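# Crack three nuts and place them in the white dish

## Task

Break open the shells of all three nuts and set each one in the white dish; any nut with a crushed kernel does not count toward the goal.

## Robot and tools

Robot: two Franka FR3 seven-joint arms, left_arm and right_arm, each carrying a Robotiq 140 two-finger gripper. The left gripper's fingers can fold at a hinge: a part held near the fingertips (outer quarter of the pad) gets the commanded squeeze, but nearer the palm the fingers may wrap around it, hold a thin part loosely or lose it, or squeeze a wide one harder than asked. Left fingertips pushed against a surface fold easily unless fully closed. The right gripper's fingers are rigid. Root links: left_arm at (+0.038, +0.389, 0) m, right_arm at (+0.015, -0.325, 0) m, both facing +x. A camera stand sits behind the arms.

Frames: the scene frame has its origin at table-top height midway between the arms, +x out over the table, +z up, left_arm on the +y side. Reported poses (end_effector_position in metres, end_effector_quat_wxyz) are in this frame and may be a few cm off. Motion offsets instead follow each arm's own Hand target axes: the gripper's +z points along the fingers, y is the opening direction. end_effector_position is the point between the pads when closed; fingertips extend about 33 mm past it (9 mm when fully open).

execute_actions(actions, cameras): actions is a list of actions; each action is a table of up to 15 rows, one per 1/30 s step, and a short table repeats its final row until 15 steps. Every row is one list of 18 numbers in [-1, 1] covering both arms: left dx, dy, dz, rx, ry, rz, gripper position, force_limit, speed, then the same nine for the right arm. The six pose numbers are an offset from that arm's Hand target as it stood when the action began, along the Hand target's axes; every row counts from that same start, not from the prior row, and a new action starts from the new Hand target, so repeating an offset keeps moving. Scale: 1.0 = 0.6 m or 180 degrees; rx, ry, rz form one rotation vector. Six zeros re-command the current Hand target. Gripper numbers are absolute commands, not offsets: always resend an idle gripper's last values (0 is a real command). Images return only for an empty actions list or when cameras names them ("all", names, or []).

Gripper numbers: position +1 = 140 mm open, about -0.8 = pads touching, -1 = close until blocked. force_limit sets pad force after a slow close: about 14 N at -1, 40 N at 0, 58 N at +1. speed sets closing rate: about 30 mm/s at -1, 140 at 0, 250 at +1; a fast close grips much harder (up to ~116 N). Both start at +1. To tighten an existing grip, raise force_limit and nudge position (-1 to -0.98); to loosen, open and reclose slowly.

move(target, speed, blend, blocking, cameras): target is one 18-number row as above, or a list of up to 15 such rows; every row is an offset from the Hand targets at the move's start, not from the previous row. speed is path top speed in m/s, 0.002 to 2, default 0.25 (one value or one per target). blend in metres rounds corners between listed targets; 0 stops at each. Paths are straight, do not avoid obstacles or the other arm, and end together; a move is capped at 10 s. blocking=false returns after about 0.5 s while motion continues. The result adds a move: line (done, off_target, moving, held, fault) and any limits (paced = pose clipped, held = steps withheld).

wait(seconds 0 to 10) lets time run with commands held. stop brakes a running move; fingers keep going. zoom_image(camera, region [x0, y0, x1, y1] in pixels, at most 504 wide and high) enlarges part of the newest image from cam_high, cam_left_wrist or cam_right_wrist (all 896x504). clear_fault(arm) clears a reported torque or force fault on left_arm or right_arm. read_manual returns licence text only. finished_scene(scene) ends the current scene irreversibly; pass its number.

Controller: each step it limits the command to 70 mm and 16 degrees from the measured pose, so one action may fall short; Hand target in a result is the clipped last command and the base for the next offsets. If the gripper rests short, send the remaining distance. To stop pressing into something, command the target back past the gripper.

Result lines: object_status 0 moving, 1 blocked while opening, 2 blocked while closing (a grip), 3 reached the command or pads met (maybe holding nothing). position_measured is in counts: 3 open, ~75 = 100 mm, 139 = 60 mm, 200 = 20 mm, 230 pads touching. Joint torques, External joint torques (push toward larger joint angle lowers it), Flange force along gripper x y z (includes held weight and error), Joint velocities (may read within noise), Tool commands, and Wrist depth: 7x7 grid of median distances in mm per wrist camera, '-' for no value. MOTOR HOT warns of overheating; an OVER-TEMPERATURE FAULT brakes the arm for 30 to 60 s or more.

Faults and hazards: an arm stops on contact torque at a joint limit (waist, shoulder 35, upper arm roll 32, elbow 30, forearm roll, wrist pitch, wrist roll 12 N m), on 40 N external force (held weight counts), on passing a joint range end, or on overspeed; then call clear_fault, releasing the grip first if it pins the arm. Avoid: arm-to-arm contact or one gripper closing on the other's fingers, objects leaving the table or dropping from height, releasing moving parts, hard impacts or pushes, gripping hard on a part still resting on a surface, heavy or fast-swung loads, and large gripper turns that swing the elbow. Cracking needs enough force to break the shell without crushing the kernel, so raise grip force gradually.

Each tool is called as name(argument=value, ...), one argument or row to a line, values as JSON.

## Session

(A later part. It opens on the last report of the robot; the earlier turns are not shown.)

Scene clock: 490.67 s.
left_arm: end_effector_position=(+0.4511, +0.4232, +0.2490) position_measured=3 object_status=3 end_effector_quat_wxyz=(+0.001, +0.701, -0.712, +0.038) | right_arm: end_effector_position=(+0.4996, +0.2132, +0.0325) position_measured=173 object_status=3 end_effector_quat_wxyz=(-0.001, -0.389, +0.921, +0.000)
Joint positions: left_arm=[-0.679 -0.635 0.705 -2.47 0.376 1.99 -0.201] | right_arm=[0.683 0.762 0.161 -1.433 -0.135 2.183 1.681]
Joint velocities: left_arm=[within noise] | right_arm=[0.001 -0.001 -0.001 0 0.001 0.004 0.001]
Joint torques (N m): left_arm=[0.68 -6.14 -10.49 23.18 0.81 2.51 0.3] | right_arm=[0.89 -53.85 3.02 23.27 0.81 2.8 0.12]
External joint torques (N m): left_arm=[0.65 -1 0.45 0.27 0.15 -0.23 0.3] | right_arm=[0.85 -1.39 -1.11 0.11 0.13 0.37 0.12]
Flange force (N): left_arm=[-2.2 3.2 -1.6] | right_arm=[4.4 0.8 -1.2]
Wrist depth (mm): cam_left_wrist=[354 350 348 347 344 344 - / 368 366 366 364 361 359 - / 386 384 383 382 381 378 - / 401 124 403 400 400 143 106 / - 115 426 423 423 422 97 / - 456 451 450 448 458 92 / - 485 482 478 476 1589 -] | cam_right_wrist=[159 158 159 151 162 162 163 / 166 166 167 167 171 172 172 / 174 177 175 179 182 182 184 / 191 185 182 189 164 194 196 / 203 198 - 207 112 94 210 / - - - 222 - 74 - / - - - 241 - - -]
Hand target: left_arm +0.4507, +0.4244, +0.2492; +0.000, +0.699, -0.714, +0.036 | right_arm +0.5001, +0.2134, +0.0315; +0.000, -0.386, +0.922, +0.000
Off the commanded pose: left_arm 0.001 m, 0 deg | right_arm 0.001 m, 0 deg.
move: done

move(
  target=[0,0,0,0,0,0,1,1,1, 0,0,0,0,0,0,-1,-1,-1],
)

wait(
  seconds=0.5,
  cameras=["cam_right_wrist"],
)

Scene clock: 494.03 s.
left_arm: end_effector_position=(+0.4511, +0.4232, +0.2490) position_measured=3 object_status=3 end_effector_quat_wxyz=(+0.001, +0.701, -0.712, +0.038) | right_arm: end_effector_position=(+0.4998, +0.2134, +0.0325) position_measured=214 object_status=2 end_effector_quat_wxyz=(+0.000, -0.389, +0.921, +0.000)
Joint positions: left_arm=[-0.679 -0.635 0.705 -2.47 0.376 1.99 -0.201] | right_arm=[0.683 0.762 0.161 -1.433 -0.135 2.184 1.681]
Joint torques (N m): left_arm=[0.73 -6.14 -10.43 23.13 0.78 2.49 0.28] | right_arm=[0.85 -53.47 3.08 23.05 0.84 2.77 0.12]
External joint torques (N m): left_arm=[0.72 -0.99 0.53 0.26 0.13 -0.23 0.28] | right_arm=[0.76 -0.55 -1.09 -0.35 0.16 0.29 0.12]
Flange force (N): left_arm=[-2.3 3.2 -1.5] | right_arm=[4.2 0.7 0.0]
Wrist depth (mm): cam_left_wrist=[350 351 348 345 346 344 - / 368 367 363 364 363 360 363 / 385 388 384 381 380 382 - / 401 124 403 401 400 143 102 / - 115 428 426 423 421 96 / - 454 452 451 448 462 92 / - 485 481 479 477 1619 -] | cam_right_wrist=[158 157 159 151 162 162 163 / 166 166 166 167 171 172 172 / 174 177 173 176 182 183 184 / 190 186 184 128 191 195 196 / 204 202 81 - 93 203 211 / 217 - - - - 73 223 / - - - - - - -]
Hand target: left_arm +0.4507, +0.4244, +0.2492; +0.000, +0.699, -0.714, +0.036 | right_arm +0.5001, +0.2134, +0.0315; +0.000, -0.386, +0.922, +0.000
Off the commanded pose: left_arm 0.001 m, 0 deg | right_arm 0.001 m, 0 deg.
move: done

Scene clock: 494.53 s.
left_arm: end_effector_position=(+0.4511, +0.4232, +0.2490) position_measured=3 object_status=3 end_effector_quat_wxyz=(+0.001, +0.701, -0.712, +0.038) | right_arm: end_effector_position=(+0.4998, +0.2134, +0.0325) position_measured=214 object_status=2 end_effector_quat_wxyz=(+0.000, -0.389, +0.921, +0.000)
Joint positions: left_arm=[-0.679 -0.635 0.705 -2.47 0.376 1.99 -0.201] | right_arm=[0.683 0.762 0.161 -1.433 -0.135 2.184 1.681]
Joint torques (N m): left_arm=[0.71 -6.11 -10.44 23.16 0.8 2.49 0.28] | right_arm=[0.81 -53.51 3.1 23.04 0.84 2.77 0.13]
External joint torques (N m): left_arm=[0.68 -0.82 0.57 0.06 0.15 -0.27 0.28] | right_arm=[0.68 -0.81 -1.08 -0.21 0.16 0.32 0.13]
Flange force (N): left_arm=[-2.2 3.1 -1.0] | right_arm=[4.4 0.6 -0.4]
Wrist depth (mm): cam_left_wrist=[349 351 348 345 345 343 343 / 369 367 365 362 360 360 367 / 389 385 384 382 380 378 378 / 403 124 404 405 401 143 104 / - 115 428 427 425 421 97 / - 453 452 447 448 460 92 / - 483 482 479 478 1598 -] | cam_right_wrist=[157 157 159 151 162 162 163 / 166 166 166 167 171 172 173 / 174 177 173 177 182 182 183 / 191 186 184 128 191 195 195 / 204 203 81 - 93 203 209 / 215 - - - - 73 222 / - - - - - - -]
Hand target: left_arm +0.4507, +0.4244, +0.2492; +0.000, +0.699, -0.714, +0.036 | right_arm +0.5001, +0.2134, +0.0315; +0.000, -0.386, +0.922, +0.000
Tool commands: left_gripper/position=+1.0 left_gripper/force_limit=+1.0 left_gripper/speed=+1.0 right_gripper/position=-1.0 right_gripper/force_limit=-1.0 right_gripper/speed=-1.0
Off the commanded pose: left_arm 0.001 m, 0 deg | right_arm 0.001 m, 0 deg.
wait: 0.50 s; at rest by 0.17 s
camera_calibration:
cam_right_wrist: T_world_to_cam=[[-0.720624, 0.693319, 0.00317551, 0.22202], [0.647384, 0.671227, 0.361039, -0.478716], [0.248183, 0.262229, -0.932545, -0.009551], [0, 0, 0, 1]] pos_world=[0.472276, 0.169901, 0.163223]
Images, in order (width x height): cam_right_wrist 896x504.

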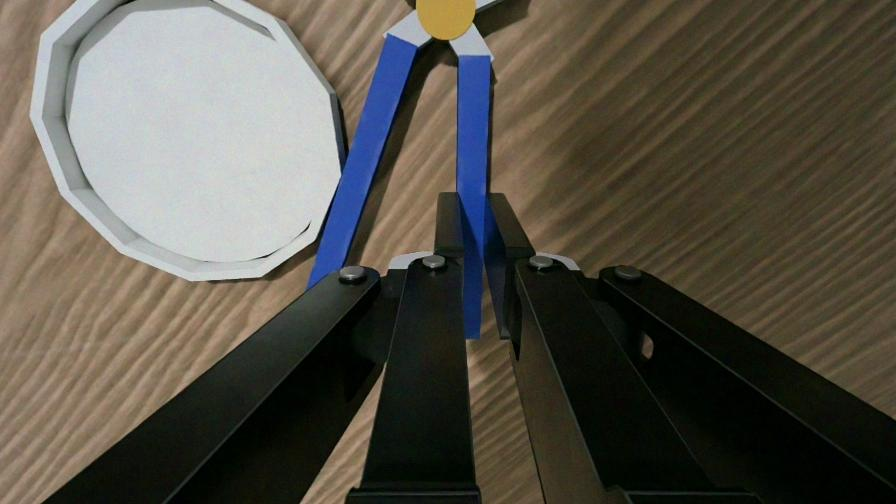

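move(
  target=[0,0,0,0,0,0,1,1,1, 0.07,0.0947,-0.001,0,0,0,-1,-1,-1],
  speed=0.06,
  cameras=["cam_right_wrist"],
)

Scene clock: 503.30 s.
left_arm: end_effector_position=(+0.4511, +0.4232, +0.2490) position_measured=3 object_status=3 end_effector_quat_wxyz=(+0.001, +0.701, -0.712, +0.038) | right_arm: end_effector_position=(+0.4317, +0.2227, +0.0333) position_measured=214 object_status=2 end_effector_quat_wxyz=(+0.001, -0.392, +0.920, -0.002)
Joint positions: left_arm=[-0.679 -0.635 0.705 -2.47 0.376 1.99 -0.201] | right_arm=[0.755 0.645 0.16 -1.635 -0.13 2.27 1.764]
Joint velocities: left_arm=[within noise] | right_arm=[0 0.001 -0.001 0 0 0.001 0.004]
Joint torques (N m): left_arm=[0.72 -6.1 -10.42 23.19 0.81 2.51 0.31] | right_arm=[1.24 -50.27 3 21.78 1.31 2.77 0.19]
External joint torques (N m): left_arm=[0.74 -0.92 0.6 0.23 0.16 -0.23 0.32] | right_arm=[1.23 -0.87 -0.72 -0.79 0.67 0.32 0.19]
Flange force (N): left_arm=[-2.5 3.0 -1.3] | right_arm=[6.8 0.8 -0.5]
Wrist depth (mm): cam_left_wrist=[352 349 348 347 345 343 - / 368 366 368 364 363 361 359 / 388 384 384 381 378 378 - / 403 124 404 403 400 143 101 / - 115 427 424 423 423 97 / - 451 455 449 450 457 92 / - 486 484 479 481 1569 -] | cam_right_wrist=[161 160 161 151 162 162 162 / 167 170 168 167 171 172 171 / 176 178 179 177 182 182 183 / 188 190 190 128 191 194 195 / 199 199 81 - 93 203 209 / 217 - - - - 73 222 / - - - - - - -]
Hand target: left_arm +0.4507, +0.4244, +0.2492; +0.000, +0.699, -0.714, +0.036 | right_arm +0.4302, +0.2233, +0.0321; +0.000, -0.386, +0.922, +0.000
Off the commanded pose: left_arm 0.001 m, 0 deg | right_arm 0.002 m, 1 deg.
move: done
camera_calibration:
cam_right_wrist: T_world_to_cam=[[-0.724694, 0.689071, -0.000685337, 0.169251], [0.642094, 0.675649, 0.362236, -0.439761], [0.250069, 0.26207, -0.932086, 0.00494895], [0, 0, 0, 1]] pos_world=[0.403786, 0.179201, 0.164026]
Images, in order (width x height): cam_right_wrist 896x504.

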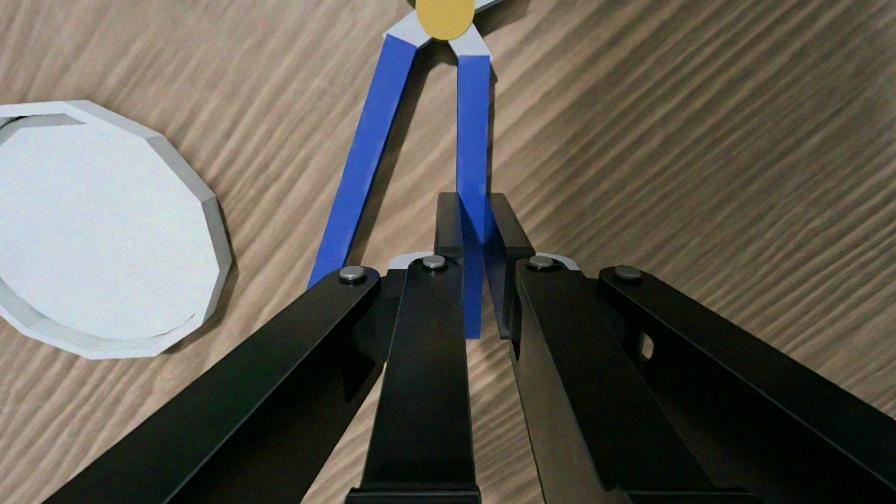

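move(
  target=[
    [0,0,0,0,0,0,1,1,1, 0,0,0,0,0,0,-0.35,-1,-1],
    [0,0,0,0,0,0,1,1,1, 0,0,-0.1,0,0,0,-0.35,-1,-1],
    [0,0,0,0,0,0,1,1,1, -0.0308,-0.0432,-0.1,0,0,0.059,0.04,-1,0],
  ],
  speed=[0.05,0.08,0.08],
  cameras=["cam_right_wrist"],
)

Scene clock: 527.03 s.
left_arm: end_effector_position=(+0.4511, +0.4232, +0.2490) position_measured=3 object_status=3 end_effector_quat_wxyz=(+0.001, +0.701, -0.712, +0.038) | right_arm: end_effector_position=(+0.4626, +0.2188, +0.0930) position_measured=124 object_status=0 end_effector_quat_wxyz=(+0.003, -0.304, +0.953, +0.000)
Joint positions: left_arm=[-0.679 -0.635 0.705 -2.47 0.376 1.99 -0.201] | right_arm=[0.761 0.605 0.114 -1.533 -0.08 2.137 1.882]
Joint torques (N m): left_arm=[0.7 -6.12 -10.45 23.13 0.8 2.5 0.32] | right_arm=[0.38 -50.55 1.98 24.62 1.05 2.42 0.15]
External joint torques (N m): left_arm=[0.67 -1.02 0.5 0.25 0.15 -0.22 0.32] | right_arm=[0.3 -0.72 -0.68 0.82 0.33 -0.05 0.15]
Flange force (N): left_arm=[-2.3 3.2 -1.5] | right_arm=[-2.2 1.0 -1.5]
Wrist depth (mm): cam_left_wrist=[352 349 349 346 343 345 - / 369 368 366 363 362 360 - / 387 385 382 381 381 378 374 / 403 124 405 403 399 143 114 / - 115 427 423 424 421 97 / - 454 453 451 450 458 93 / - 482 485 479 477 1589 -] | cam_right_wrist=[210 212 213 212 215 216 217 / 224 222 225 224 227 229 229 / 238 239 237 238 240 243 245 / 253 248 121 256 147 254 260 / - 80 106 276 271 90 272 / - - 296 296 297 - - / - - - 320 321 - -]
Hand target: left_arm +0.4507, +0.4244, +0.2492; +0.000, +0.699, -0.714, +0.036 | right_arm +0.4616, +0.2183, +0.0921; +0.000, -0.299, +0.954, +0.000
Off the commanded pose: left_arm 0.001 m, 0 deg | right_arm 0.001 m, 1 deg.
move: done
camera_calibration:
cam_right_wrist: T_world_to_cam=[[-0.583515, 0.812102, 0.0011092, 0.102057], [0.75592, 0.542647, 0.366224, -0.50259], [0.296809, 0.214536, -0.930526, 0.042428], [0, 0, 0, 1]] pos_world=[0.426876, 0.180746, 0.223428]
Images, in order (width x height): cam_right_wrist 896x504.

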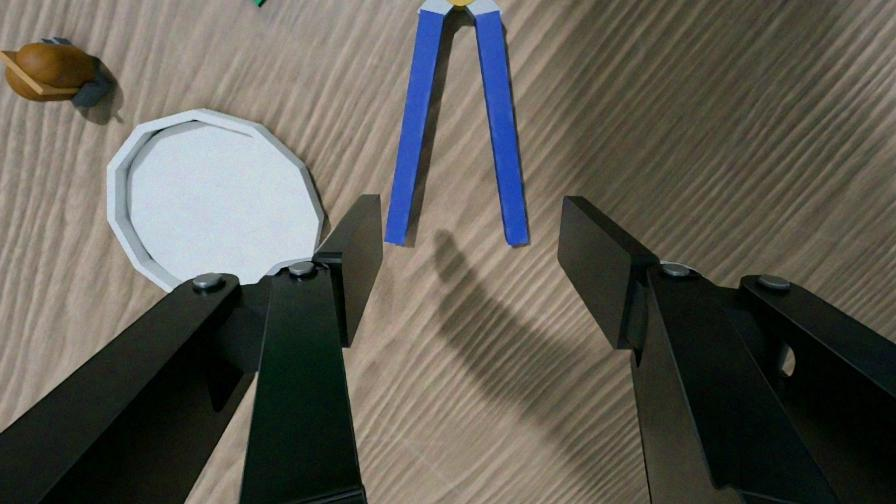

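move(
  target=[
    [0,0,0,0,0,0,1,1,1, 0,-0.0058,0.08,0,0,0,0.04,-1,0],
    [0,0,0,0,0,0,1,1,1, 0,-0.0058,0.105,0,0,0,0.04,-1,0],
  ],
  speed=[0.08,0.02],
  blend=[0.002,0],
  cameras=["cam_right_wrist"],
)

Scene clock: 537.03 s.
left_arm: end_effector_position=(+0.4511, +0.4232, +0.2490) position_measured=3 object_status=3 end_effector_quat_wxyz=(+0.001, +0.701, -0.712, +0.038) | right_arm: end_effector_position=(+0.4629, +0.2154, +0.0299) position_measured=124 object_status=3 end_effector_quat_wxyz=(-0.001, -0.302, +0.953, +0.000)
Joint positions: left_arm=[-0.679 -0.635 0.705 -2.47 0.376 1.99 -0.201] | right_arm=[0.765 0.689 0.1 -1.562 -0.08 2.245 1.882]
Joint velocities: left_arm=[within noise] | right_arm=[0.002 -0.001 0 0 0.001 0.004 -0.001]
Joint torques (N m): left_arm=[0.68 -6.11 -10.45 23.13 0.8 2.5 0.31] | right_arm=[0.96 -52.12 1.51 22.94 0.79 2.79 0.08]
External joint torques (N m): left_arm=[0.72 -0.98 0.56 0.22 0.15 -0.24 0.31] | right_arm=[1.08 -1.39 -1.07 0.16 0.13 0.36 0.08]
Flange force (N): left_arm=[-2.4 3.2 -1.4] | right_arm=[4.0 0.2 -1.4]
Wrist depth (mm): cam_left_wrist=[350 353 348 347 345 343 348 / 369 367 365 364 361 359 - / 386 386 384 385 381 377 - / 405 124 404 403 400 143 106 / - 115 426 426 423 421 97 / - 455 454 450 447 458 93 / - 484 483 480 477 1589 -] | cam_right_wrist=[156 157 158 156 159 160 160 / 165 166 166 166 167 169 170 / 173 172 174 176 176 180 180 / - 184 121 189 148 188 193 / - 81 106 202 203 90 201 / - - 217 218 219 - - / - - - 236 236 - -]
Hand target: left_arm +0.4507, +0.4244, +0.2492; +0.000, +0.699, -0.714, +0.036 | right_arm +0.4636, +0.2155, +0.0291; +0.000, -0.299, +0.954, +0.000
Off the commanded pose: left_arm 0.001 m, 0 deg | right_arm 0.001 m, 0 deg.
move: done
camera_calibration:
cam_right_wrist: T_world_to_cam=[[-0.57943, 0.815013, 0.00372413, 0.102457], [0.761205, 0.539531, 0.359823, -0.479377], [0.291252, 0.211327, -0.933013, -0.0123125], [0, 0, 0, 1]] pos_world=[0.427857, 0.177737, 0.160622]
Images, in order (width x height): cam_right_wrist 896x504.

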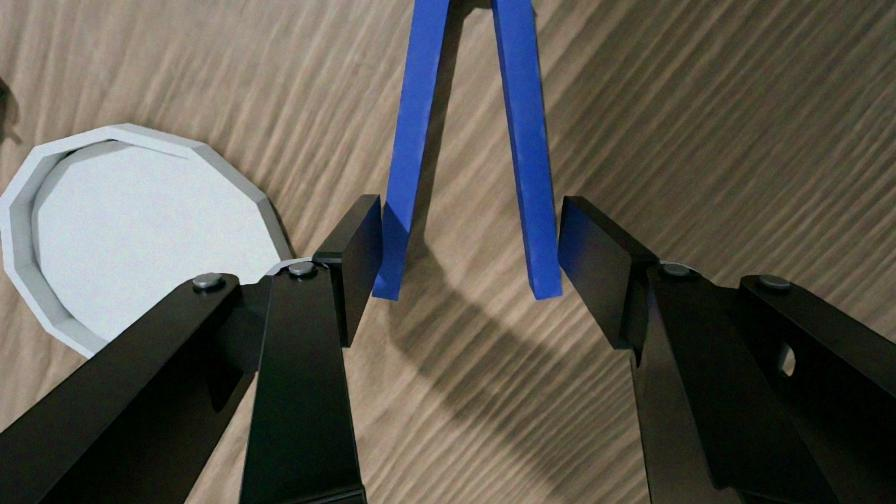

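move(
  target=[0,0,0,0,0,0,1,1,1, 0,0,0,0,0,0,-0.2,-1,-1],
  cameras=["cam_right_wrist"],
)

Scene clock: 541.97 s.
left_arm: end_effector_position=(+0.4511, +0.4232, +0.2490) position_measured=3 object_status=3 end_effector_quat_wxyz=(+0.001, +0.701, -0.712, +0.038) | right_arm: end_effector_position=(+0.4660, +0.2148, +0.0319) position_measured=154 object_status=0 end_effector_quat_wxyz=(+0.001, -0.300, +0.954, +0.000)
Joint positions: left_arm=[-0.679 -0.635 0.705 -2.47 0.376 1.99 -0.201] | right_arm=[0.765 0.687 0.096 -1.561 -0.08 2.246 1.882]
Joint torques (N m): left_arm=[0.69 -6.11 -10.45 23.18 0.8 2.51 0.32] | right_arm=[1.75 -50.27 2.76 22.21 1.23 2.72 0.01]
External joint torques (N m): left_arm=[0.61 -0.89 0.47 0.2 0.15 -0.23 0.33] | right_arm=[1.76 0.61 0.18 -0.72 0.56 0.26 0.01]
Flange force (N): left_arm=[-2.2 2.9 -1.3] | right_arm=[2.6 1.5 1.5]
Wrist depth (mm): cam_left_wrist=[351 347 345 347 345 343 - / 367 367 365 363 362 358 360 / 386 384 386 382 379 381 387 / 401 124 404 403 399 143 102 / - 115 427 427 421 420 96 / - 455 454 451 446 457 92 / - 483 481 481 479 1589 -] | cam_right_wrist=[158 158 159 158 159 161 162 / 165 166 169 168 170 171 172 / 175 176 178 177 178 181 183 / 185 187 178 189 160 191 195 / 195 76 - 205 134 - 206 / - - - 220 222 - - / - - - 239 - - -]
Hand target: left_arm +0.4507, +0.4244, +0.2492; +0.000, +0.699, -0.714, +0.036 | right_arm +0.4636, +0.2155, +0.0291; +0.000, -0.299, +0.954, +0.000
Off the commanded pose: left_arm 0.001 m, 0 deg | right_arm 0.004 m, 0 deg.
move: off_target (right_arm)
camera_calibration:
cam_right_wrist: T_world_to_cam=[[-0.577117, 0.816658, 0.00226801, 0.103309], [0.760998, 0.536772, 0.364359, -0.481569], [0.296339, 0.212004, -0.931256, -0.0137492], [0, 0, 0, 1]] pos_world=[0.430169, 0.177039, 0.162426]
Images, in order (width x height): cam_right_wrist 896x504.

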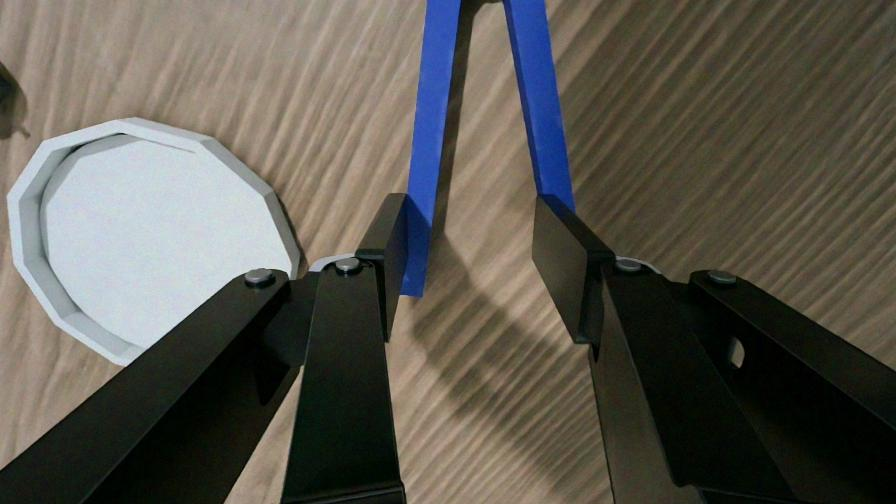

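move(
  target=[
    [0,0,0,0,0,0,1,1,1, 0,0,-0.06,0,0,0,-0.2,-1,-1],
    [0,0,0,0,0,0,1,1,1, 0,0,-0.06,0,0,0,0.04,-1,0],
  ],
  speed=[0.06,0.06],
  cameras=["cam_right_wrist"],
)

Scene clock: 549.37 s.
left_arm: end_effector_position=(+0.4511, +0.4232, +0.2490) position_measured=3 object_status=3 end_effector_quat_wxyz=(+0.001, +0.701, -0.712, +0.038) | right_arm: end_effector_position=(+0.4651, +0.2155, +0.0653) position_measured=124 object_status=3 end_effector_quat_wxyz=(+0.003, -0.301, +0.954, -0.001)
Joint positions: left_arm=[-0.679 -0.635 0.705 -2.47 0.376 1.99 -0.201] | right_arm=[0.766 0.637 0.1 -1.553 -0.079 2.189 1.882]
Joint torques (N m): left_arm=[0.74 -6.13 -10.43 23.17 0.8 2.5 0.29] | right_arm=[-0.08 -51.84 2.3 23.74 1.21 2.41 -0.06]
External joint torques (N m): left_arm=[0.69 -0.98 0.52 0.19 0.15 -0.24 0.3] | right_arm=[-0.15 -1.56 -0.24 0.32 0.51 -0.06 -0.06]
Flange force (N): left_arm=[-2.2 3.3 -1.4] | right_arm=[2.9 -1.3 -2.4]
Wrist depth (mm): cam_left_wrist=[352 349 348 345 346 345 - / 369 367 363 363 363 361 - / 388 383 385 382 380 378 - / 401 124 405 404 401 144 101 / - 115 427 425 425 423 97 / - 455 455 449 451 457 93 / - 483 478 477 477 1569 -] | cam_right_wrist=[187 189 188 187 190 191 191 / 198 197 200 201 199 202 202 / 210 209 209 211 212 215 215 / 222 221 121 227 148 224 230 / - 80 106 243 240 90 240 / - - 261 261 264 - - / - - - 283 284 - -]
Hand target: left_arm +0.4507, +0.4244, +0.2492; +0.000, +0.699, -0.714, +0.036 | right_arm +0.4636, +0.2155, +0.0651; +0.000, -0.299, +0.954, +0.000
Off the commanded pose: left_arm 0.001 m, 0 deg | right_arm 0.002 m, 0 deg.
move: done
camera_calibration:
cam_right_wrist: T_world_to_cam=[[-0.578464, 0.815708, -0.000528059, 0.103246], [0.759003, 0.538488, 0.365985, -0.493068], [0.298821, 0.211309, -0.93062, 0.016353], [0, 0, 0, 1]] pos_world=[0.429077, 0.177837, 0.195729]
Images, in order (width x height): cam_right_wrist 896x504.

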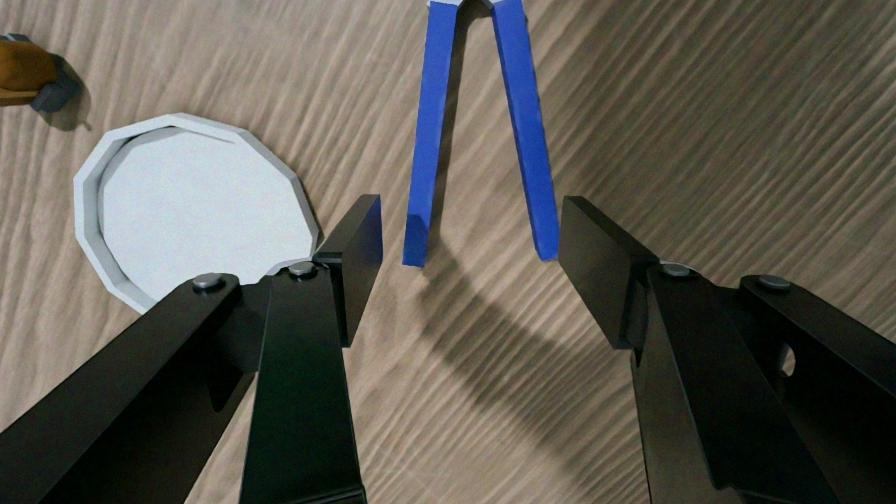

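move(
  target=[
    [0,0,0,0,0,0,1,1,1, 0.0083,0.0087,0,0,0,-0.0122,0.15,-1,0],
    [0,0,0,0,0,0,1,1,1, 0.0083,0.0087,0.0612,0,0,-0.0122,0.15,-1,0],
  ],
  speed=[0.06,0.03],
  blend=[0.002,0],
  cameras=["cam_right_wrist"],
)

Scene clock: 562.17 s.
left_arm: end_effector_position=(+0.4511, +0.4232, +0.2490) position_measured=3 object_status=3 end_effector_quat_wxyz=(+0.001, +0.701, -0.712, +0.038) | right_arm: end_effector_position=(+0.4549, +0.2174, +0.0290) position_measured=110 object_status=3 end_effector_quat_wxyz=(-0.002, -0.314, +0.949, +0.001)
Joint positions: left_arm=[-0.679 -0.635 0.705 -2.47 0.376 1.99 -0.201] | right_arm=[0.766 0.681 0.111 -1.58 -0.085 2.253 1.868]
Joint velocities: left_arm=[within noise] | right_arm=[0.001 0 0 0 0.001 0.004 0.001]
Joint torques (N m): left_arm=[0.7 -6.14 -10.48 23.17 0.8 2.49 0.29] | right_arm=[0.38 -51.86 2.08 22.98 0.41 2.82 -0.22]
External joint torques (N m): left_arm=[0.76 -0.95 0.59 0.18 0.15 -0.26 0.3] | right_arm=[0.39 -1.16 -0.79 0.14 -0.26 0.36 -0.22]
Flange force (N): left_arm=[-2.4 3.3 -1.3] | right_arm=[3.2 -0.8 -1.0]
Wrist depth (mm): cam_left_wrist=[350 350 346 345 346 344 350 / 367 366 363 365 362 359 359 / 387 384 384 382 379 378 - / 401 124 404 401 400 143 101 / - 115 428 424 425 423 97 / - 455 454 453 451 458 93 / - 482 479 479 478 1619 -] | cam_right_wrist=[155 156 157 156 159 159 160 / 162 165 166 165 166 169 169 / 171 171 175 175 176 179 180 / 182 180 142 188 170 186 191 / - 80 118 201 203 - 88 / - - 215 217 217 - - / - - 233 235 235 - -]
Hand target: left_arm +0.4507, +0.4244, +0.2492; +0.000, +0.699, -0.714, +0.036 | right_arm +0.4565, +0.2169, +0.0284; +0.000, -0.318, +0.948, +0.000
Off the commanded pose: left_arm 0.001 m, 0 deg | right_arm 0.002 m, 0 deg.
move: done
camera_calibration:
cam_right_wrist: T_world_to_cam=[[-0.600996, 0.799232, 0.00567337, 0.109354], [0.747219, 0.559337, 0.358897, -0.471877], [0.283668, 0.219935, -0.93336, -0.00965828], [0, 0, 0, 1]] pos_world=[0.421056, 0.178663, 0.15972]
Images, in order (width x height): cam_right_wrist 896x504.

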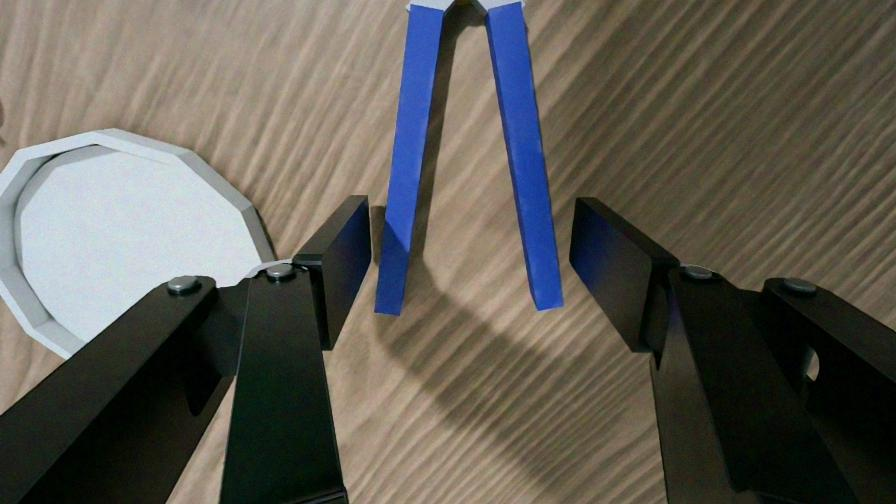

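move(
  target=[0,0,0,0,0,0,1,1,1, 0,0,0.0083,0,0,0,0.15,-1,0],
  speed=0.01,
)

Scene clock: 565.37 s.
left_arm: end_effector_position=(+0.4511, +0.4232, +0.2490) position_measured=3 object_status=3 end_effector_quat_wxyz=(+0.001, +0.701, -0.712, +0.038) | right_arm: end_effector_position=(+0.4550, +0.2177, +0.0245) position_measured=110 object_status=3 end_effector_quat_wxyz=(-0.002, -0.315, +0.949, +0.001)
Joint positions: left_arm=[-0.679 -0.635 0.705 -2.47 0.376 1.99 -0.201] | right_arm=[0.766 0.688 0.111 -1.58 -0.087 2.262 1.868]
Joint velocities: left_arm=[within noise] | right_arm=[0.001 0 0 0 -0.001 0.004 -0.001]
Joint torques (N m): left_arm=[0.71 -6.1 -10.44 23.16 0.81 2.51 0.33] | right_arm=[0.42 -51.67 1.97 22.68 0.41 2.81 -0.2]
External joint torques (N m): left_arm=[0.74 -1.05 0.54 0.31 0.16 -0.22 0.33] | right_arm=[0.32 -1.14 -0.98 0.05 -0.25 0.37 -0.2]
Flange force (N): left_arm=[-2.5 3.3 -1.6] | right_arm=[3.7 -1.0 -1.0]
Wrist depth (mm): cam_left_wrist=[351 349 349 346 345 345 - / 367 367 362 363 363 360 - / 387 386 384 384 380 377 - / 404 124 405 403 401 143 106 / - 115 426 426 423 423 97 / - 455 455 450 449 459 92 / - 484 481 480 476 1589 -] | cam_right_wrist=[152 152 153 151 154 155 156 / 158 160 162 161 161 164 165 / 167 167 172 170 171 174 175 / 177 176 142 184 168 181 187 / - 81 118 197 198 - 88 / - - 210 211 212 - - / - - 227 228 230 - -]
Hand target: left_arm +0.4507, +0.4244, +0.2492; +0.000, +0.699, -0.714, +0.036 | right_arm +0.4565, +0.2169, +0.0234; +0.000, -0.318, +0.948, +0.000
Off the commanded pose: left_arm 0.001 m, 0 deg | right_arm 0.002 m, 0 deg.
move: done

move(
  target=[0,0,0,0,0,0,1,1,1, 0,0,0.005,0,0,0,0.15,-1,0],
  speed=0.01,
)

Scene clock: 568.53 s.
left_arm: end_effector_position=(+0.4511, +0.4232, +0.2490) position_measured=3 object_status=3 end_effector_quat_wxyz=(+0.001, +0.701, -0.712, +0.038) | right_arm: end_effector_position=(+0.4551, +0.2177, +0.0215) position_measured=110 object_status=3 end_effector_quat_wxyz=(-0.002, -0.315, +0.949, +0.001)
Joint positions: left_arm=[-0.679 -0.635 0.705 -2.47 0.376 1.99 -0.201] | right_arm=[0.766 0.693 0.11 -1.58 -0.087 2.267 1.868]
Joint velocities: left_arm=[within noise] | right_arm=[0.001 0 0 0 -0.001 0.003 -0.002]
Joint torques (N m): left_arm=[0.72 -6.17 -10.47 23.17 0.79 2.51 0.32] | right_arm=[0.36 -51.77 1.96 22.63 0.38 2.79 -0.17]
External joint torques (N m): left_arm=[0.69 -1.06 0.48 0.22 0.14 -0.23 0.33] | right_arm=[0.52 -1.03 -0.83 -0.05 -0.27 0.34 -0.17]
Flange force (N): left_arm=[-2.3 3.5 -1.5] | right_arm=[3.8 -0.7 -0.9]
Wrist depth (mm): cam_left_wrist=[352 349 347 346 345 342 351 / 368 365 367 363 362 361 - / 388 384 384 382 380 381 - / 403 124 403 401 401 143 100 / - 115 425 429 421 422 97 / - 453 451 448 450 459 92 / - 487 479 481 479 1650 -] | cam_right_wrist=[149 149 150 148 151 153 153 / 156 158 159 159 159 161 162 / 163 164 168 168 169 172 173 / 174 173 142 180 165 179 184 / - 81 118 193 194 - 88 / - - 207 207 208 - - / - - 224 224 225 - -]
Hand target: left_arm +0.4507, +0.4244, +0.2492; +0.000, +0.699, -0.714, +0.036 | right_arm +0.4565, +0.2169, +0.0204; +0.000, -0.318, +0.948, +0.000
Off the commanded pose: left_arm 0.001 m, 0 deg | right_arm 0.002 m, 0 deg.
move: done

move(
  target=[0,0,0,0,0,0,1,1,1, 0,0,0,0,0,0,-0.05,-1,-1],
  cameras=["cam_right_wrist"],
)

Scene clock: 572.30 s.
left_arm: end_effector_position=(+0.4511, +0.4232, +0.2490) position_measured=3 object_status=3 end_effector_quat_wxyz=(+0.001, +0.701, -0.712, +0.038) | right_arm: end_effector_position=(+0.4555, +0.2181, +0.0217) position_measured=135 object_status=0 end_effector_quat_wxyz=(-0.001, -0.315, +0.949, +0.001)
Joint positions: left_arm=[-0.679 -0.635 0.705 -2.47 0.376 1.99 -0.201] | right_arm=[0.766 0.693 0.11 -1.58 -0.088 2.269 1.868]
Joint torques (N m): left_arm=[0.71 -6.12 -10.47 23.15 0.81 2.51 0.28] | right_arm=[0.36 -51.35 1.96 22.43 0.43 2.58 -0.18]
External joint torques (N m): left_arm=[0.66 -0.97 0.48 0.21 0.15 -0.23 0.28] | right_arm=[0.44 -0.5 -0.89 -0.3 -0.23 0.12 -0.18]
Flange force (N): left_arm=[-2.2 3.2 -1.4] | right_arm=[3.1 -0.6 -0.4]
Wrist depth (mm): cam_left_wrist=[350 349 350 347 346 344 - / 368 364 363 363 362 359 - / 386 388 382 380 377 379 376 / 402 124 403 402 402 143 114 / - 115 427 425 423 418 97 / - 455 451 453 449 458 92 / - 485 481 478 475 1569 -] | cam_right_wrist=[149 149 150 148 152 153 153 / 156 158 159 158 159 161 162 / 164 164 168 168 169 172 173 / 174 175 129 179 135 181 184 / 186 76 86 193 191 91 193 / - - - 208 209 - - / - - - 225 227 - -]
Hand target: left_arm +0.4507, +0.4244, +0.2492; +0.000, +0.699, -0.714, +0.036 | right_arm +0.4565, +0.2169, +0.0204; +0.000, -0.318, +0.948, +0.000
Off the commanded pose: left_arm 0.001 m, 0 deg | right_arm 0.002 m, 0 deg.
move: done
camera_calibration:
cam_right_wrist: T_world_to_cam=[[-0.601873, 0.798565, 0.00649723, 0.109658], [0.745982, 0.5593, 0.361517, -0.469753], [0.285061, 0.222434, -0.932343, -0.0180085], [0, 0, 0, 1]] pos_world=[0.421561, 0.17917, 0.152321]
Images, in order (width x height): cam_right_wrist 896x504.

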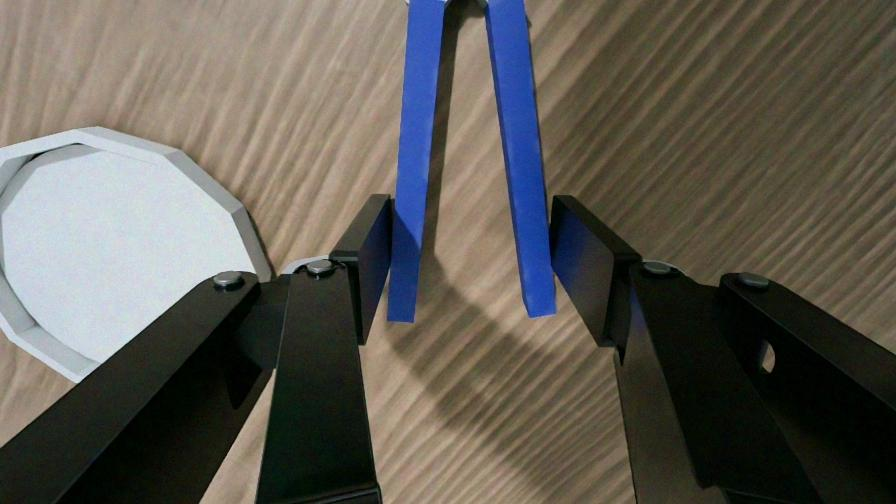

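move(
  target=[
    [0,0,0,0,0,0,1,1,1, 0,0,0,0,0,0,-0.2,-1,-1],
    [0,0,0,0,0,0,1,1,1, 0,0,-0.004,0,0,0,-1,-1,-1],
  ],
  speed=0.01,
)

wait(
  seconds=0.5,
  cameras=["cam_right_wrist"],
)

Scene clock: 584.17 s.
left_arm: end_effector_position=(+0.4511, +0.4232, +0.2490) position_measured=3 object_status=3 end_effector_quat_wxyz=(+0.001, +0.701, -0.712, +0.038) | right_arm: end_effector_position=(+0.4562, +0.2187, +0.0234) position_measured=188 object_status=0 end_effector_quat_wxyz=(+0.001, -0.315, +0.949, +0.002)
Joint positions: left_arm=[-0.679 -0.635 0.705 -2.47 0.376 1.99 -0.201] | right_arm=[0.766 0.69 0.11 -1.58 -0.088 2.269 1.868]
Joint torques (N m): left_arm=[0.68 -6.13 -10.45 23.16 0.81 2.49 0.32] | right_arm=[0.62 -52.29 2.23 22.78 0.57 2.51 -0.18]
External joint torques (N m): left_arm=[0.73 -1.05 0.57 0.29 0.16 -0.24 0.32] | right_arm=[0.65 -1.34 -0.65 -0.07 -0.09 0.02 -0.18]
Flange force (N): left_arm=[-2.5 3.3 -1.6] | right_arm=[4.1 -0.6 -2.0]
Wrist depth (mm): cam_left_wrist=[350 350 349 347 345 345 - / 366 367 367 362 360 361 369 / 387 384 385 380 380 378 369 / 403 124 404 403 400 143 101 / - 115 427 425 424 421 96 / - 453 449 451 450 454 92 / - 486 486 482 477 1629 -] | cam_right_wrist=[150 150 151 149 153 154 155 / 157 159 160 157 162 163 164 / 165 166 170 160 172 173 174 / 176 177 178 167 179 185 187 / 188 184 - 195 - 94 199 / - - - 210 - 73 - / - - - 228 - - -]
Hand target: left_arm +0.4507, +0.4244, +0.2492; +0.000, +0.699, -0.714, +0.036 | right_arm +0.4565, +0.2169, +0.0228; +0.000, -0.318, +0.948, +0.000
Off the commanded pose: left_arm 0.001 m, 0 deg | right_arm 0.002 m, 0 deg.
move: done

Scene clock: 584.67 s.
left_arm: end_effector_position=(+0.4511, +0.4232, +0.2490) position_measured=3 object_status=3 end_effector_quat_wxyz=(+0.001, +0.701, -0.712, +0.038) | right_arm: end_effector_position=(+0.4562, +0.2187, +0.0234) position_measured=188 object_status=2 end_effector_quat_wxyz=(+0.001, -0.315, +0.949, +0.002)
Joint positions: left_arm=[-0.679 -0.635 0.705 -2.47 0.376 1.99 -0.201] | right_arm=[0.766 0.69 0.11 -1.58 -0.088 2.269 1.868]
Joint torques (N m): left_arm=[0.67 -6.11 -10.47 23.15 0.82 2.51 0.3] | right_arm=[0.59 -52.28 2.2 22.75 0.55 2.52 -0.18]
External joint torques (N m): left_arm=[0.65 -0.88 0.52 0.14 0.16 -0.24 0.31] | right_arm=[0.4 -1.67 -0.83 0.11 -0.11 0.06 -0.18]
Flange force (N): left_arm=[-2.2 3.0 -1.2] | right_arm=[4.2 -1.0 -2.4]
Wrist depth (mm): cam_left_wrist=[353 351 347 345 345 343 354 / 367 365 364 363 361 361 - / 388 385 384 381 381 379 - / 405 124 403 401 400 143 101 / - 115 427 423 420 419 97 / - 455 451 452 449 460 92 / - 484 482 481 476 1608 -] | cam_right_wrist=[150 150 151 149 154 154 155 / 156 159 160 158 162 163 164 / 165 166 170 160 173 173 175 / 176 176 177 167 179 185 186 / 188 185 - 196 - 94 199 / - - - 210 - 73 - / - - - 228 - - -]
Hand target: left_arm +0.4507, +0.4244, +0.2492; +0.000, +0.699, -0.714, +0.036 | right_arm +0.4565, +0.2169, +0.0228; +0.000, -0.318, +0.948, +0.000
Tool commands: left_gripper/position=+1.0 left_gripper/force_limit=+1.0 left_gripper/speed=+1.0 right_gripper/position=-1.0 right_gripper/force_limit=-1.0 right_gripper/speed=-1.0
Off the commanded pose: left_arm 0.001 m, 0 deg | right_arm 0.002 m, 0 deg.
wait: 0.50 s; at rest by 0.17 s
camera_calibration:
cam_right_wrist: T_world_to_cam=[[-0.601792, 0.798624, 0.00679382, 0.109638], [0.745274, 0.558493, 0.364214, -0.470721], [0.287076, 0.224245, -0.93129, -0.0180134], [0, 0, 0, 1]] pos_world=[0.421967, 0.179375, 0.153923]
Images, in order (width x height): cam_right_wrist 896x504.

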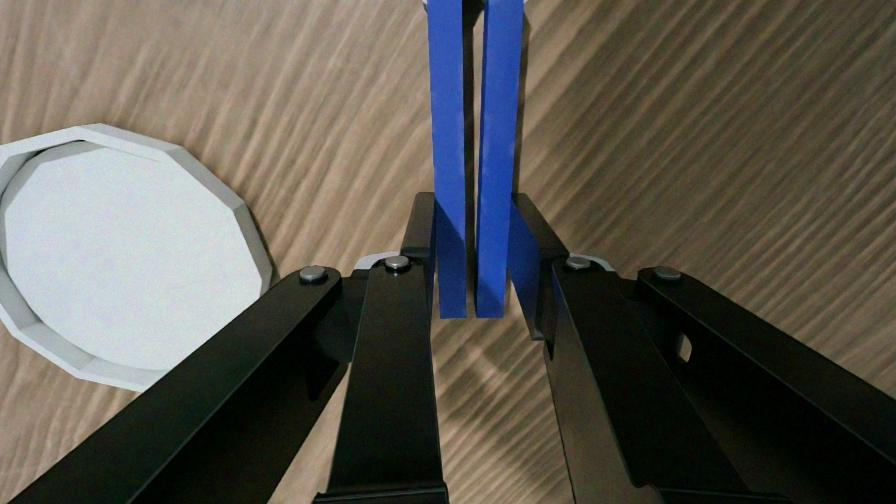

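move(
  target=[
    [0,0,0,0,0,0,1,1,1, 0,0,-0.312,0,0,0,-1,-1,-1],
    [0,0,0,0,0,0,1,1,1, 0,0,-0.312,0,0,0,-0.4,-1,-1],
  ],
  speed=0.1,
  cameras=["cam_right_wrist","cam_high"],
)

zoom_image(
  camera="cam_high",
  region=[420, 100, 560, 240],
)

Scene clock: 594.50 s.
left_arm: end_effector_position=(+0.4511, +0.4232, +0.2490) position_measured=3 object_status=3 end_effector_quat_wxyz=(+0.001, +0.701, -0.712, +0.038) | right_arm: end_effector_position=(+0.4572, +0.2163, +0.2089) position_measured=179 object_status=3 end_effector_quat_wxyz=(+0.001, -0.315, +0.949, -0.001)
Joint positions: left_arm=[-0.679 -0.635 0.705 -2.47 0.376 1.99 -0.201] | right_arm=[0.748 0.493 0.141 -1.41 -0.074 1.897 1.858]
Joint torques (N m): left_arm=[0.68 -6.12 -10.45 23.15 0.8 2.51 0.3] | right_arm=[0.04 -49.39 2.54 26.13 0.95 2.54 -0.32]
External joint torques (N m): left_arm=[0.75 -1.05 0.6 0.23 0.15 -0.24 0.3] | right_arm=[-0.15 -1.69 -0.07 1.5 0.14 0.1 -0.32]
Flange force (N): left_arm=[-2.5 3.4 -1.4] | right_arm=[-2.2 -0.2 -3.3]
Wrist depth (mm): cam_left_wrist=[353 349 348 345 346 343 - / 367 365 366 365 361 360 361 / 386 386 385 380 382 380 373 / 404 124 405 401 402 143 107 / - 115 427 426 423 418 97 / - 453 451 451 451 456 93 / - 485 481 476 477 1619 -] | cam_right_wrist=[313 315 317 316 318 318 - / 333 333 335 333 336 337 343 / 353 353 350 348 356 357 358 / 374 375 370 128 371 382 383 / 399 - - 405 - 94 412 / - - - 437 - 76 - / - - - 475 - - -]
Hand target: left_arm +0.4507, +0.4244, +0.2492; +0.000, +0.699, -0.714, +0.036 | right_arm +0.4565, +0.2170, +0.2100; +0.000, -0.318, +0.948, +0.000
Off the commanded pose: left_arm 0.001 m, 0 deg | right_arm 0.001 m, 0 deg.
move: done
camera_calibration:
cam_right_wrist: T_world_to_cam=[[-0.601507, 0.798868, -0.000194482, 0.112163], [0.744466, 0.560633, 0.362575, -0.537408], [0.289759, 0.217947, -0.931954, 0.155215], [0, 0, 0, 1]] pos_world=[0.422574, 0.177857, 0.339526]
Images, in order (width x height): cam_high 896x504, cam_right_wrist 896x504.

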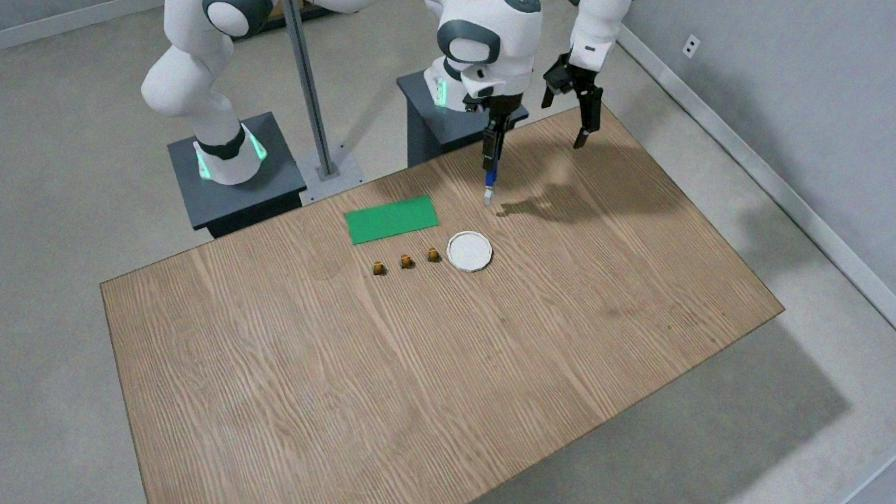

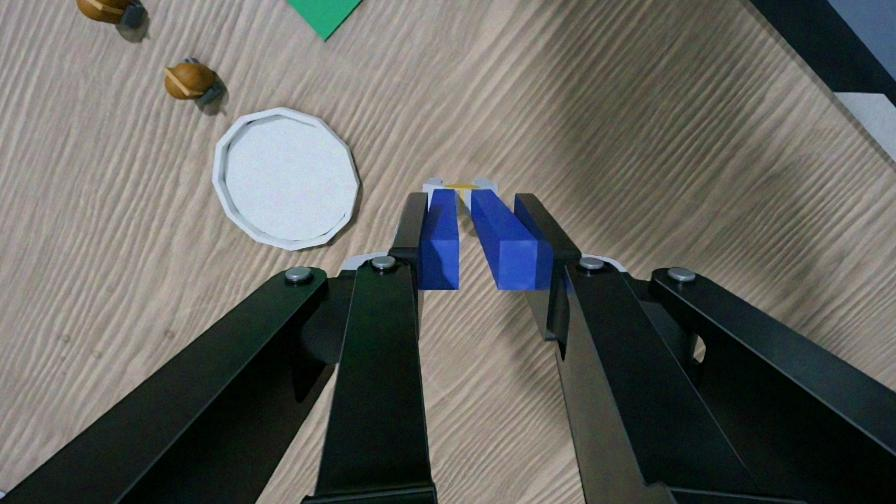

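Scaled by 3.600 from the camera's 896x504 image, which has a finer 1280x720 frame.

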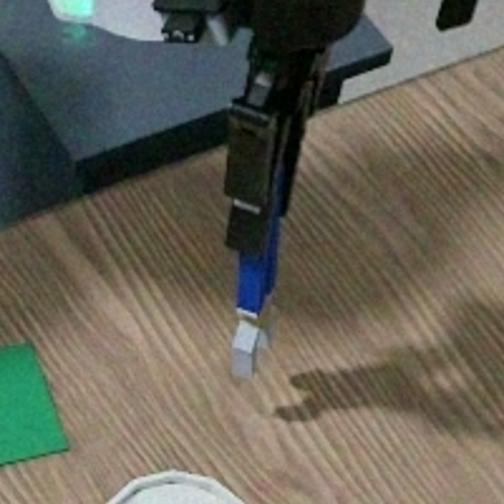

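move(
  target=[
    [0,0,0,0,0,0,1,1,1, 0,0,0,0,0,0,-1,-1,-1],
    [0,0,0,0,0,0,1,1,1, 0,0,0.0833,0,0,0,-1,-1,-1],
  ],
  speed=0.06,
  cameras=["cam_right_wrist","cam_high"],
)

zoom_image(
  camera="cam_high",
  region=[440, 130, 540, 230],
)

Scene clock: 613.90 s.
left_arm: end_effector_position=(+0.4511, +0.4232, +0.2490) position_measured=3 object_status=3 end_effector_quat_wxyz=(+0.001, +0.701, -0.712, +0.038) | right_arm: end_effector_position=(+0.4534, +0.2167, +0.1582) position_measured=189 object_status=2 end_effector_quat_wxyz=(-0.004, -0.317, +0.949, +0.000)
Joint positions: left_arm=[-0.679 -0.635 0.705 -2.47 0.376 1.99 -0.201] | right_arm=[0.747 0.525 0.141 -1.488 -0.074 2.001 1.858]
Joint velocities: left_arm=[within noise] | right_arm=[0 -0.001 0.001 0 0 0.004 0]
Joint torques (N m): left_arm=[0.69 -6.08 -10.47 23.16 0.8 2.51 0.3] | right_arm=[0.22 -50.84 1.72 25.19 0.66 2.92 -0.11]
External joint torques (N m): left_arm=[0.68 -0.89 0.51 0.24 0.15 -0.22 0.31] | right_arm=[0.24 -2.25 -0.97 0.64 -0.11 0.46 -0.11]
Flange force (N): left_arm=[-2.3 2.9 -1.4] | right_arm=[4.8 -1.4 -1.6]
Wrist depth (mm): cam_left_wrist=[351 350 347 347 345 345 - / 369 366 365 363 362 360 364 / 386 386 384 382 380 378 371 / 402 124 405 403 400 143 106 / - 115 428 427 422 422 97 / - 456 451 451 448 456 92 / - 485 481 477 477 1598 -] | cam_right_wrist=[269 270 272 273 275 275 281 / 284 283 288 289 289 290 294 / 300 301 300 262 305 306 310 / 321 318 310 129 320 329 329 / 342 335 - 346 - 94 351 / - - - 373 - 73 - / - - - - - - -]
Hand target: left_arm +0.4507, +0.4244, +0.2492; +0.000, +0.699, -0.714, +0.036 | right_arm +0.4565, +0.2169, +0.1600; +0.000, -0.318, +0.948, +0.000
Off the commanded pose: left_arm 0.001 m, 0 deg | right_arm 0.004 m, 0 deg.
move: off_target (right_arm)
camera_calibration:
cam_right_wrist: T_world_to_cam=[[-0.604812, 0.796354, 0.00482694, 0.11074], [0.745646, 0.564151, 0.354605, -0.516536], [0.279668, 0.218069, -0.935004, 0.113995], [0, 0, 0, 1]] pos_world=[0.420249, 0.178358, 0.289218]
Images, in order (width x height): cam_high 896x504, cam_right_wrist 896x504.

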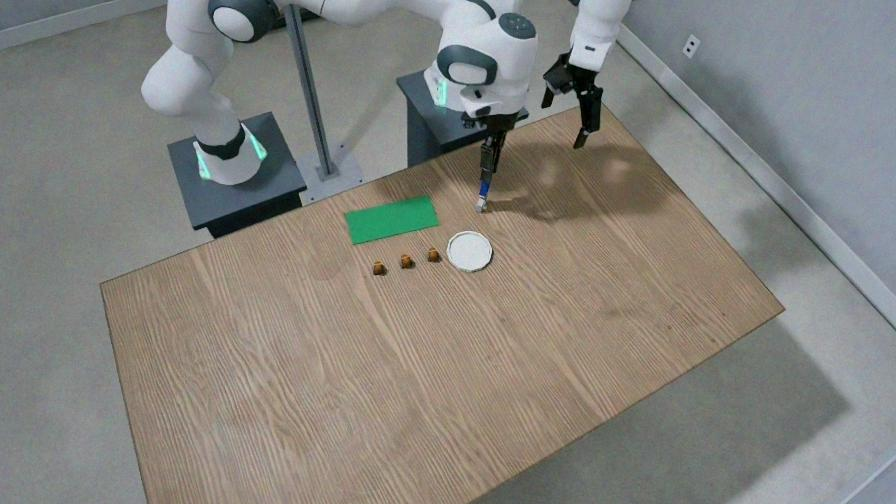

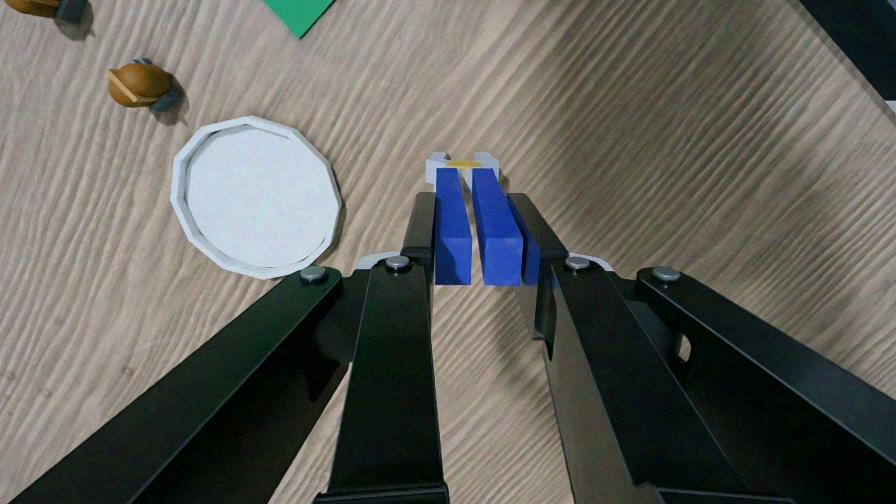

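Scaled by 5.040 from the camera's 896x504 image, which has a finer 1280x720 frame.

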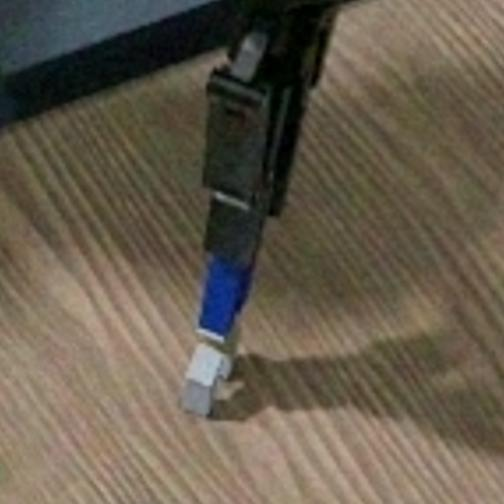

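move(
  target=[0,0,0,0,0,0,1,1,1, 0,0,0.0075,0,0,0,-1,-1,-1],
  speed=0.01,
)

Scene clock: 619.50 s.
left_arm: end_effector_position=(+0.4511, +0.4232, +0.2490) position_measured=3 object_status=3 end_effector_quat_wxyz=(+0.001, +0.701, -0.712, +0.038) | right_arm: end_effector_position=(+0.4540, +0.2171, +0.1554) position_measured=189 object_status=2 end_effector_quat_wxyz=(-0.003, -0.316, +0.949, +0.000)
Joint positions: left_arm=[-0.679 -0.635 0.705 -2.47 0.376 1.99 -0.201] | right_arm=[0.747 0.527 0.14 -1.493 -0.074 2.01 1.858]
Joint torques (N m): left_arm=[0.68 -6.13 -10.45 23.13 0.8 2.5 0.32] | right_arm=[0.37 -49.82 1.66 24.6 0.58 2.99 -0.11]
External joint torques (N m): left_arm=[0.68 -0.96 0.56 0.17 0.15 -0.24 0.33] | right_arm=[0.48 -1.42 -0.96 0.2 -0.19 0.55 -0.11]
Flange force (N): left_arm=[-2.4 3.2 -1.3] | right_arm=[4.4 -1.0 -0.2]
Wrist depth (mm): cam_left_wrist=[352 349 347 344 345 343 - / 367 367 365 363 363 360 - / 386 384 384 382 381 378 - / 404 124 405 401 401 143 106 / - 115 427 425 424 421 97 / - 451 453 449 446 456 92 / - 485 482 479 477 1619 -] | cam_right_wrist=[266 269 269 270 271 273 282 / 280 283 285 286 286 286 288 / 299 294 302 293 304 305 308 / 317 318 312 129 313 324 329 / 340 330 - 344 - 94 350 / - - - 368 - 73 - / - - - - - - -]
Hand target: left_arm +0.4507, +0.4244, +0.2492; +0.000, +0.699, -0.714, +0.036 | right_arm +0.4565, +0.2169, +0.1555; +0.000, -0.318, +0.948, +0.000
Off the commanded pose: left_arm 0.001 m, 0 deg | right_arm 0.002 m, 0 deg.
move: done

move(
  target=[0,0,0,0,0,0,1,1,1, 0,0,0.005,0,0,0,-1,-1,-1],
  speed=0.01,
)

Scene clock: 623.10 s.
left_arm: end_effector_position=(+0.4511, +0.4232, +0.2490) position_measured=3 object_status=3 end_effector_quat_wxyz=(+0.001, +0.701, -0.712, +0.038) | right_arm: end_effector_position=(+0.4552, +0.2183, +0.1553) position_measured=189 object_status=2 end_effector_quat_wxyz=(+0.000, -0.316, +0.949, +0.002)
Joint positions: left_arm=[-0.679 -0.635 0.705 -2.47 0.376 1.99 -0.201] | right_arm=[0.747 0.527 0.14 -1.494 -0.074 2.018 1.858]
Joint velocities: left_arm=[within noise] | right_arm=[-0.001 -0.001 0 0 -0.001 0.003 0.001]
Joint torques (N m): left_arm=[0.67 -6.1 -10.46 23.17 0.8 2.51 0.29] | right_arm=[0.45 -48.06 1.6 23.2 0.57 2.78 -0.07]
External joint torques (N m): left_arm=[0.65 -0.93 0.5 0.23 0.15 -0.23 0.29] | right_arm=[0.24 0.03 -1.24 -1.02 -0.21 0.34 -0.07]
Flange force (N): left_arm=[-2.2 3.0 -1.4] | right_arm=[5.7 -1.6 2.2]
Wrist depth (mm): cam_left_wrist=[352 349 348 346 345 343 - / 367 366 366 365 360 362 - / 388 385 384 385 380 377 - / 403 124 402 401 399 143 101 / - 115 427 428 423 421 97 / - 454 455 451 450 455 93 / - 486 484 476 480 1598 -] | cam_right_wrist=[265 267 268 270 270 272 274 / 280 282 283 286 286 288 290 / 297 296 299 263 303 305 306 / 318 315 308 130 315 324 329 / 339 331 - 344 - 94 351 / - - - 370 - 73 - / - - - - - - -]
Hand target: left_arm +0.4507, +0.4244, +0.2492; +0.000, +0.699, -0.714, +0.036 | right_arm +0.4565, +0.2169, +0.1525; +0.000, -0.318, +0.948, +0.000
Off the commanded pose: left_arm 0.001 m, 0 deg | right_arm 0.003 m, 0 deg.
move: done


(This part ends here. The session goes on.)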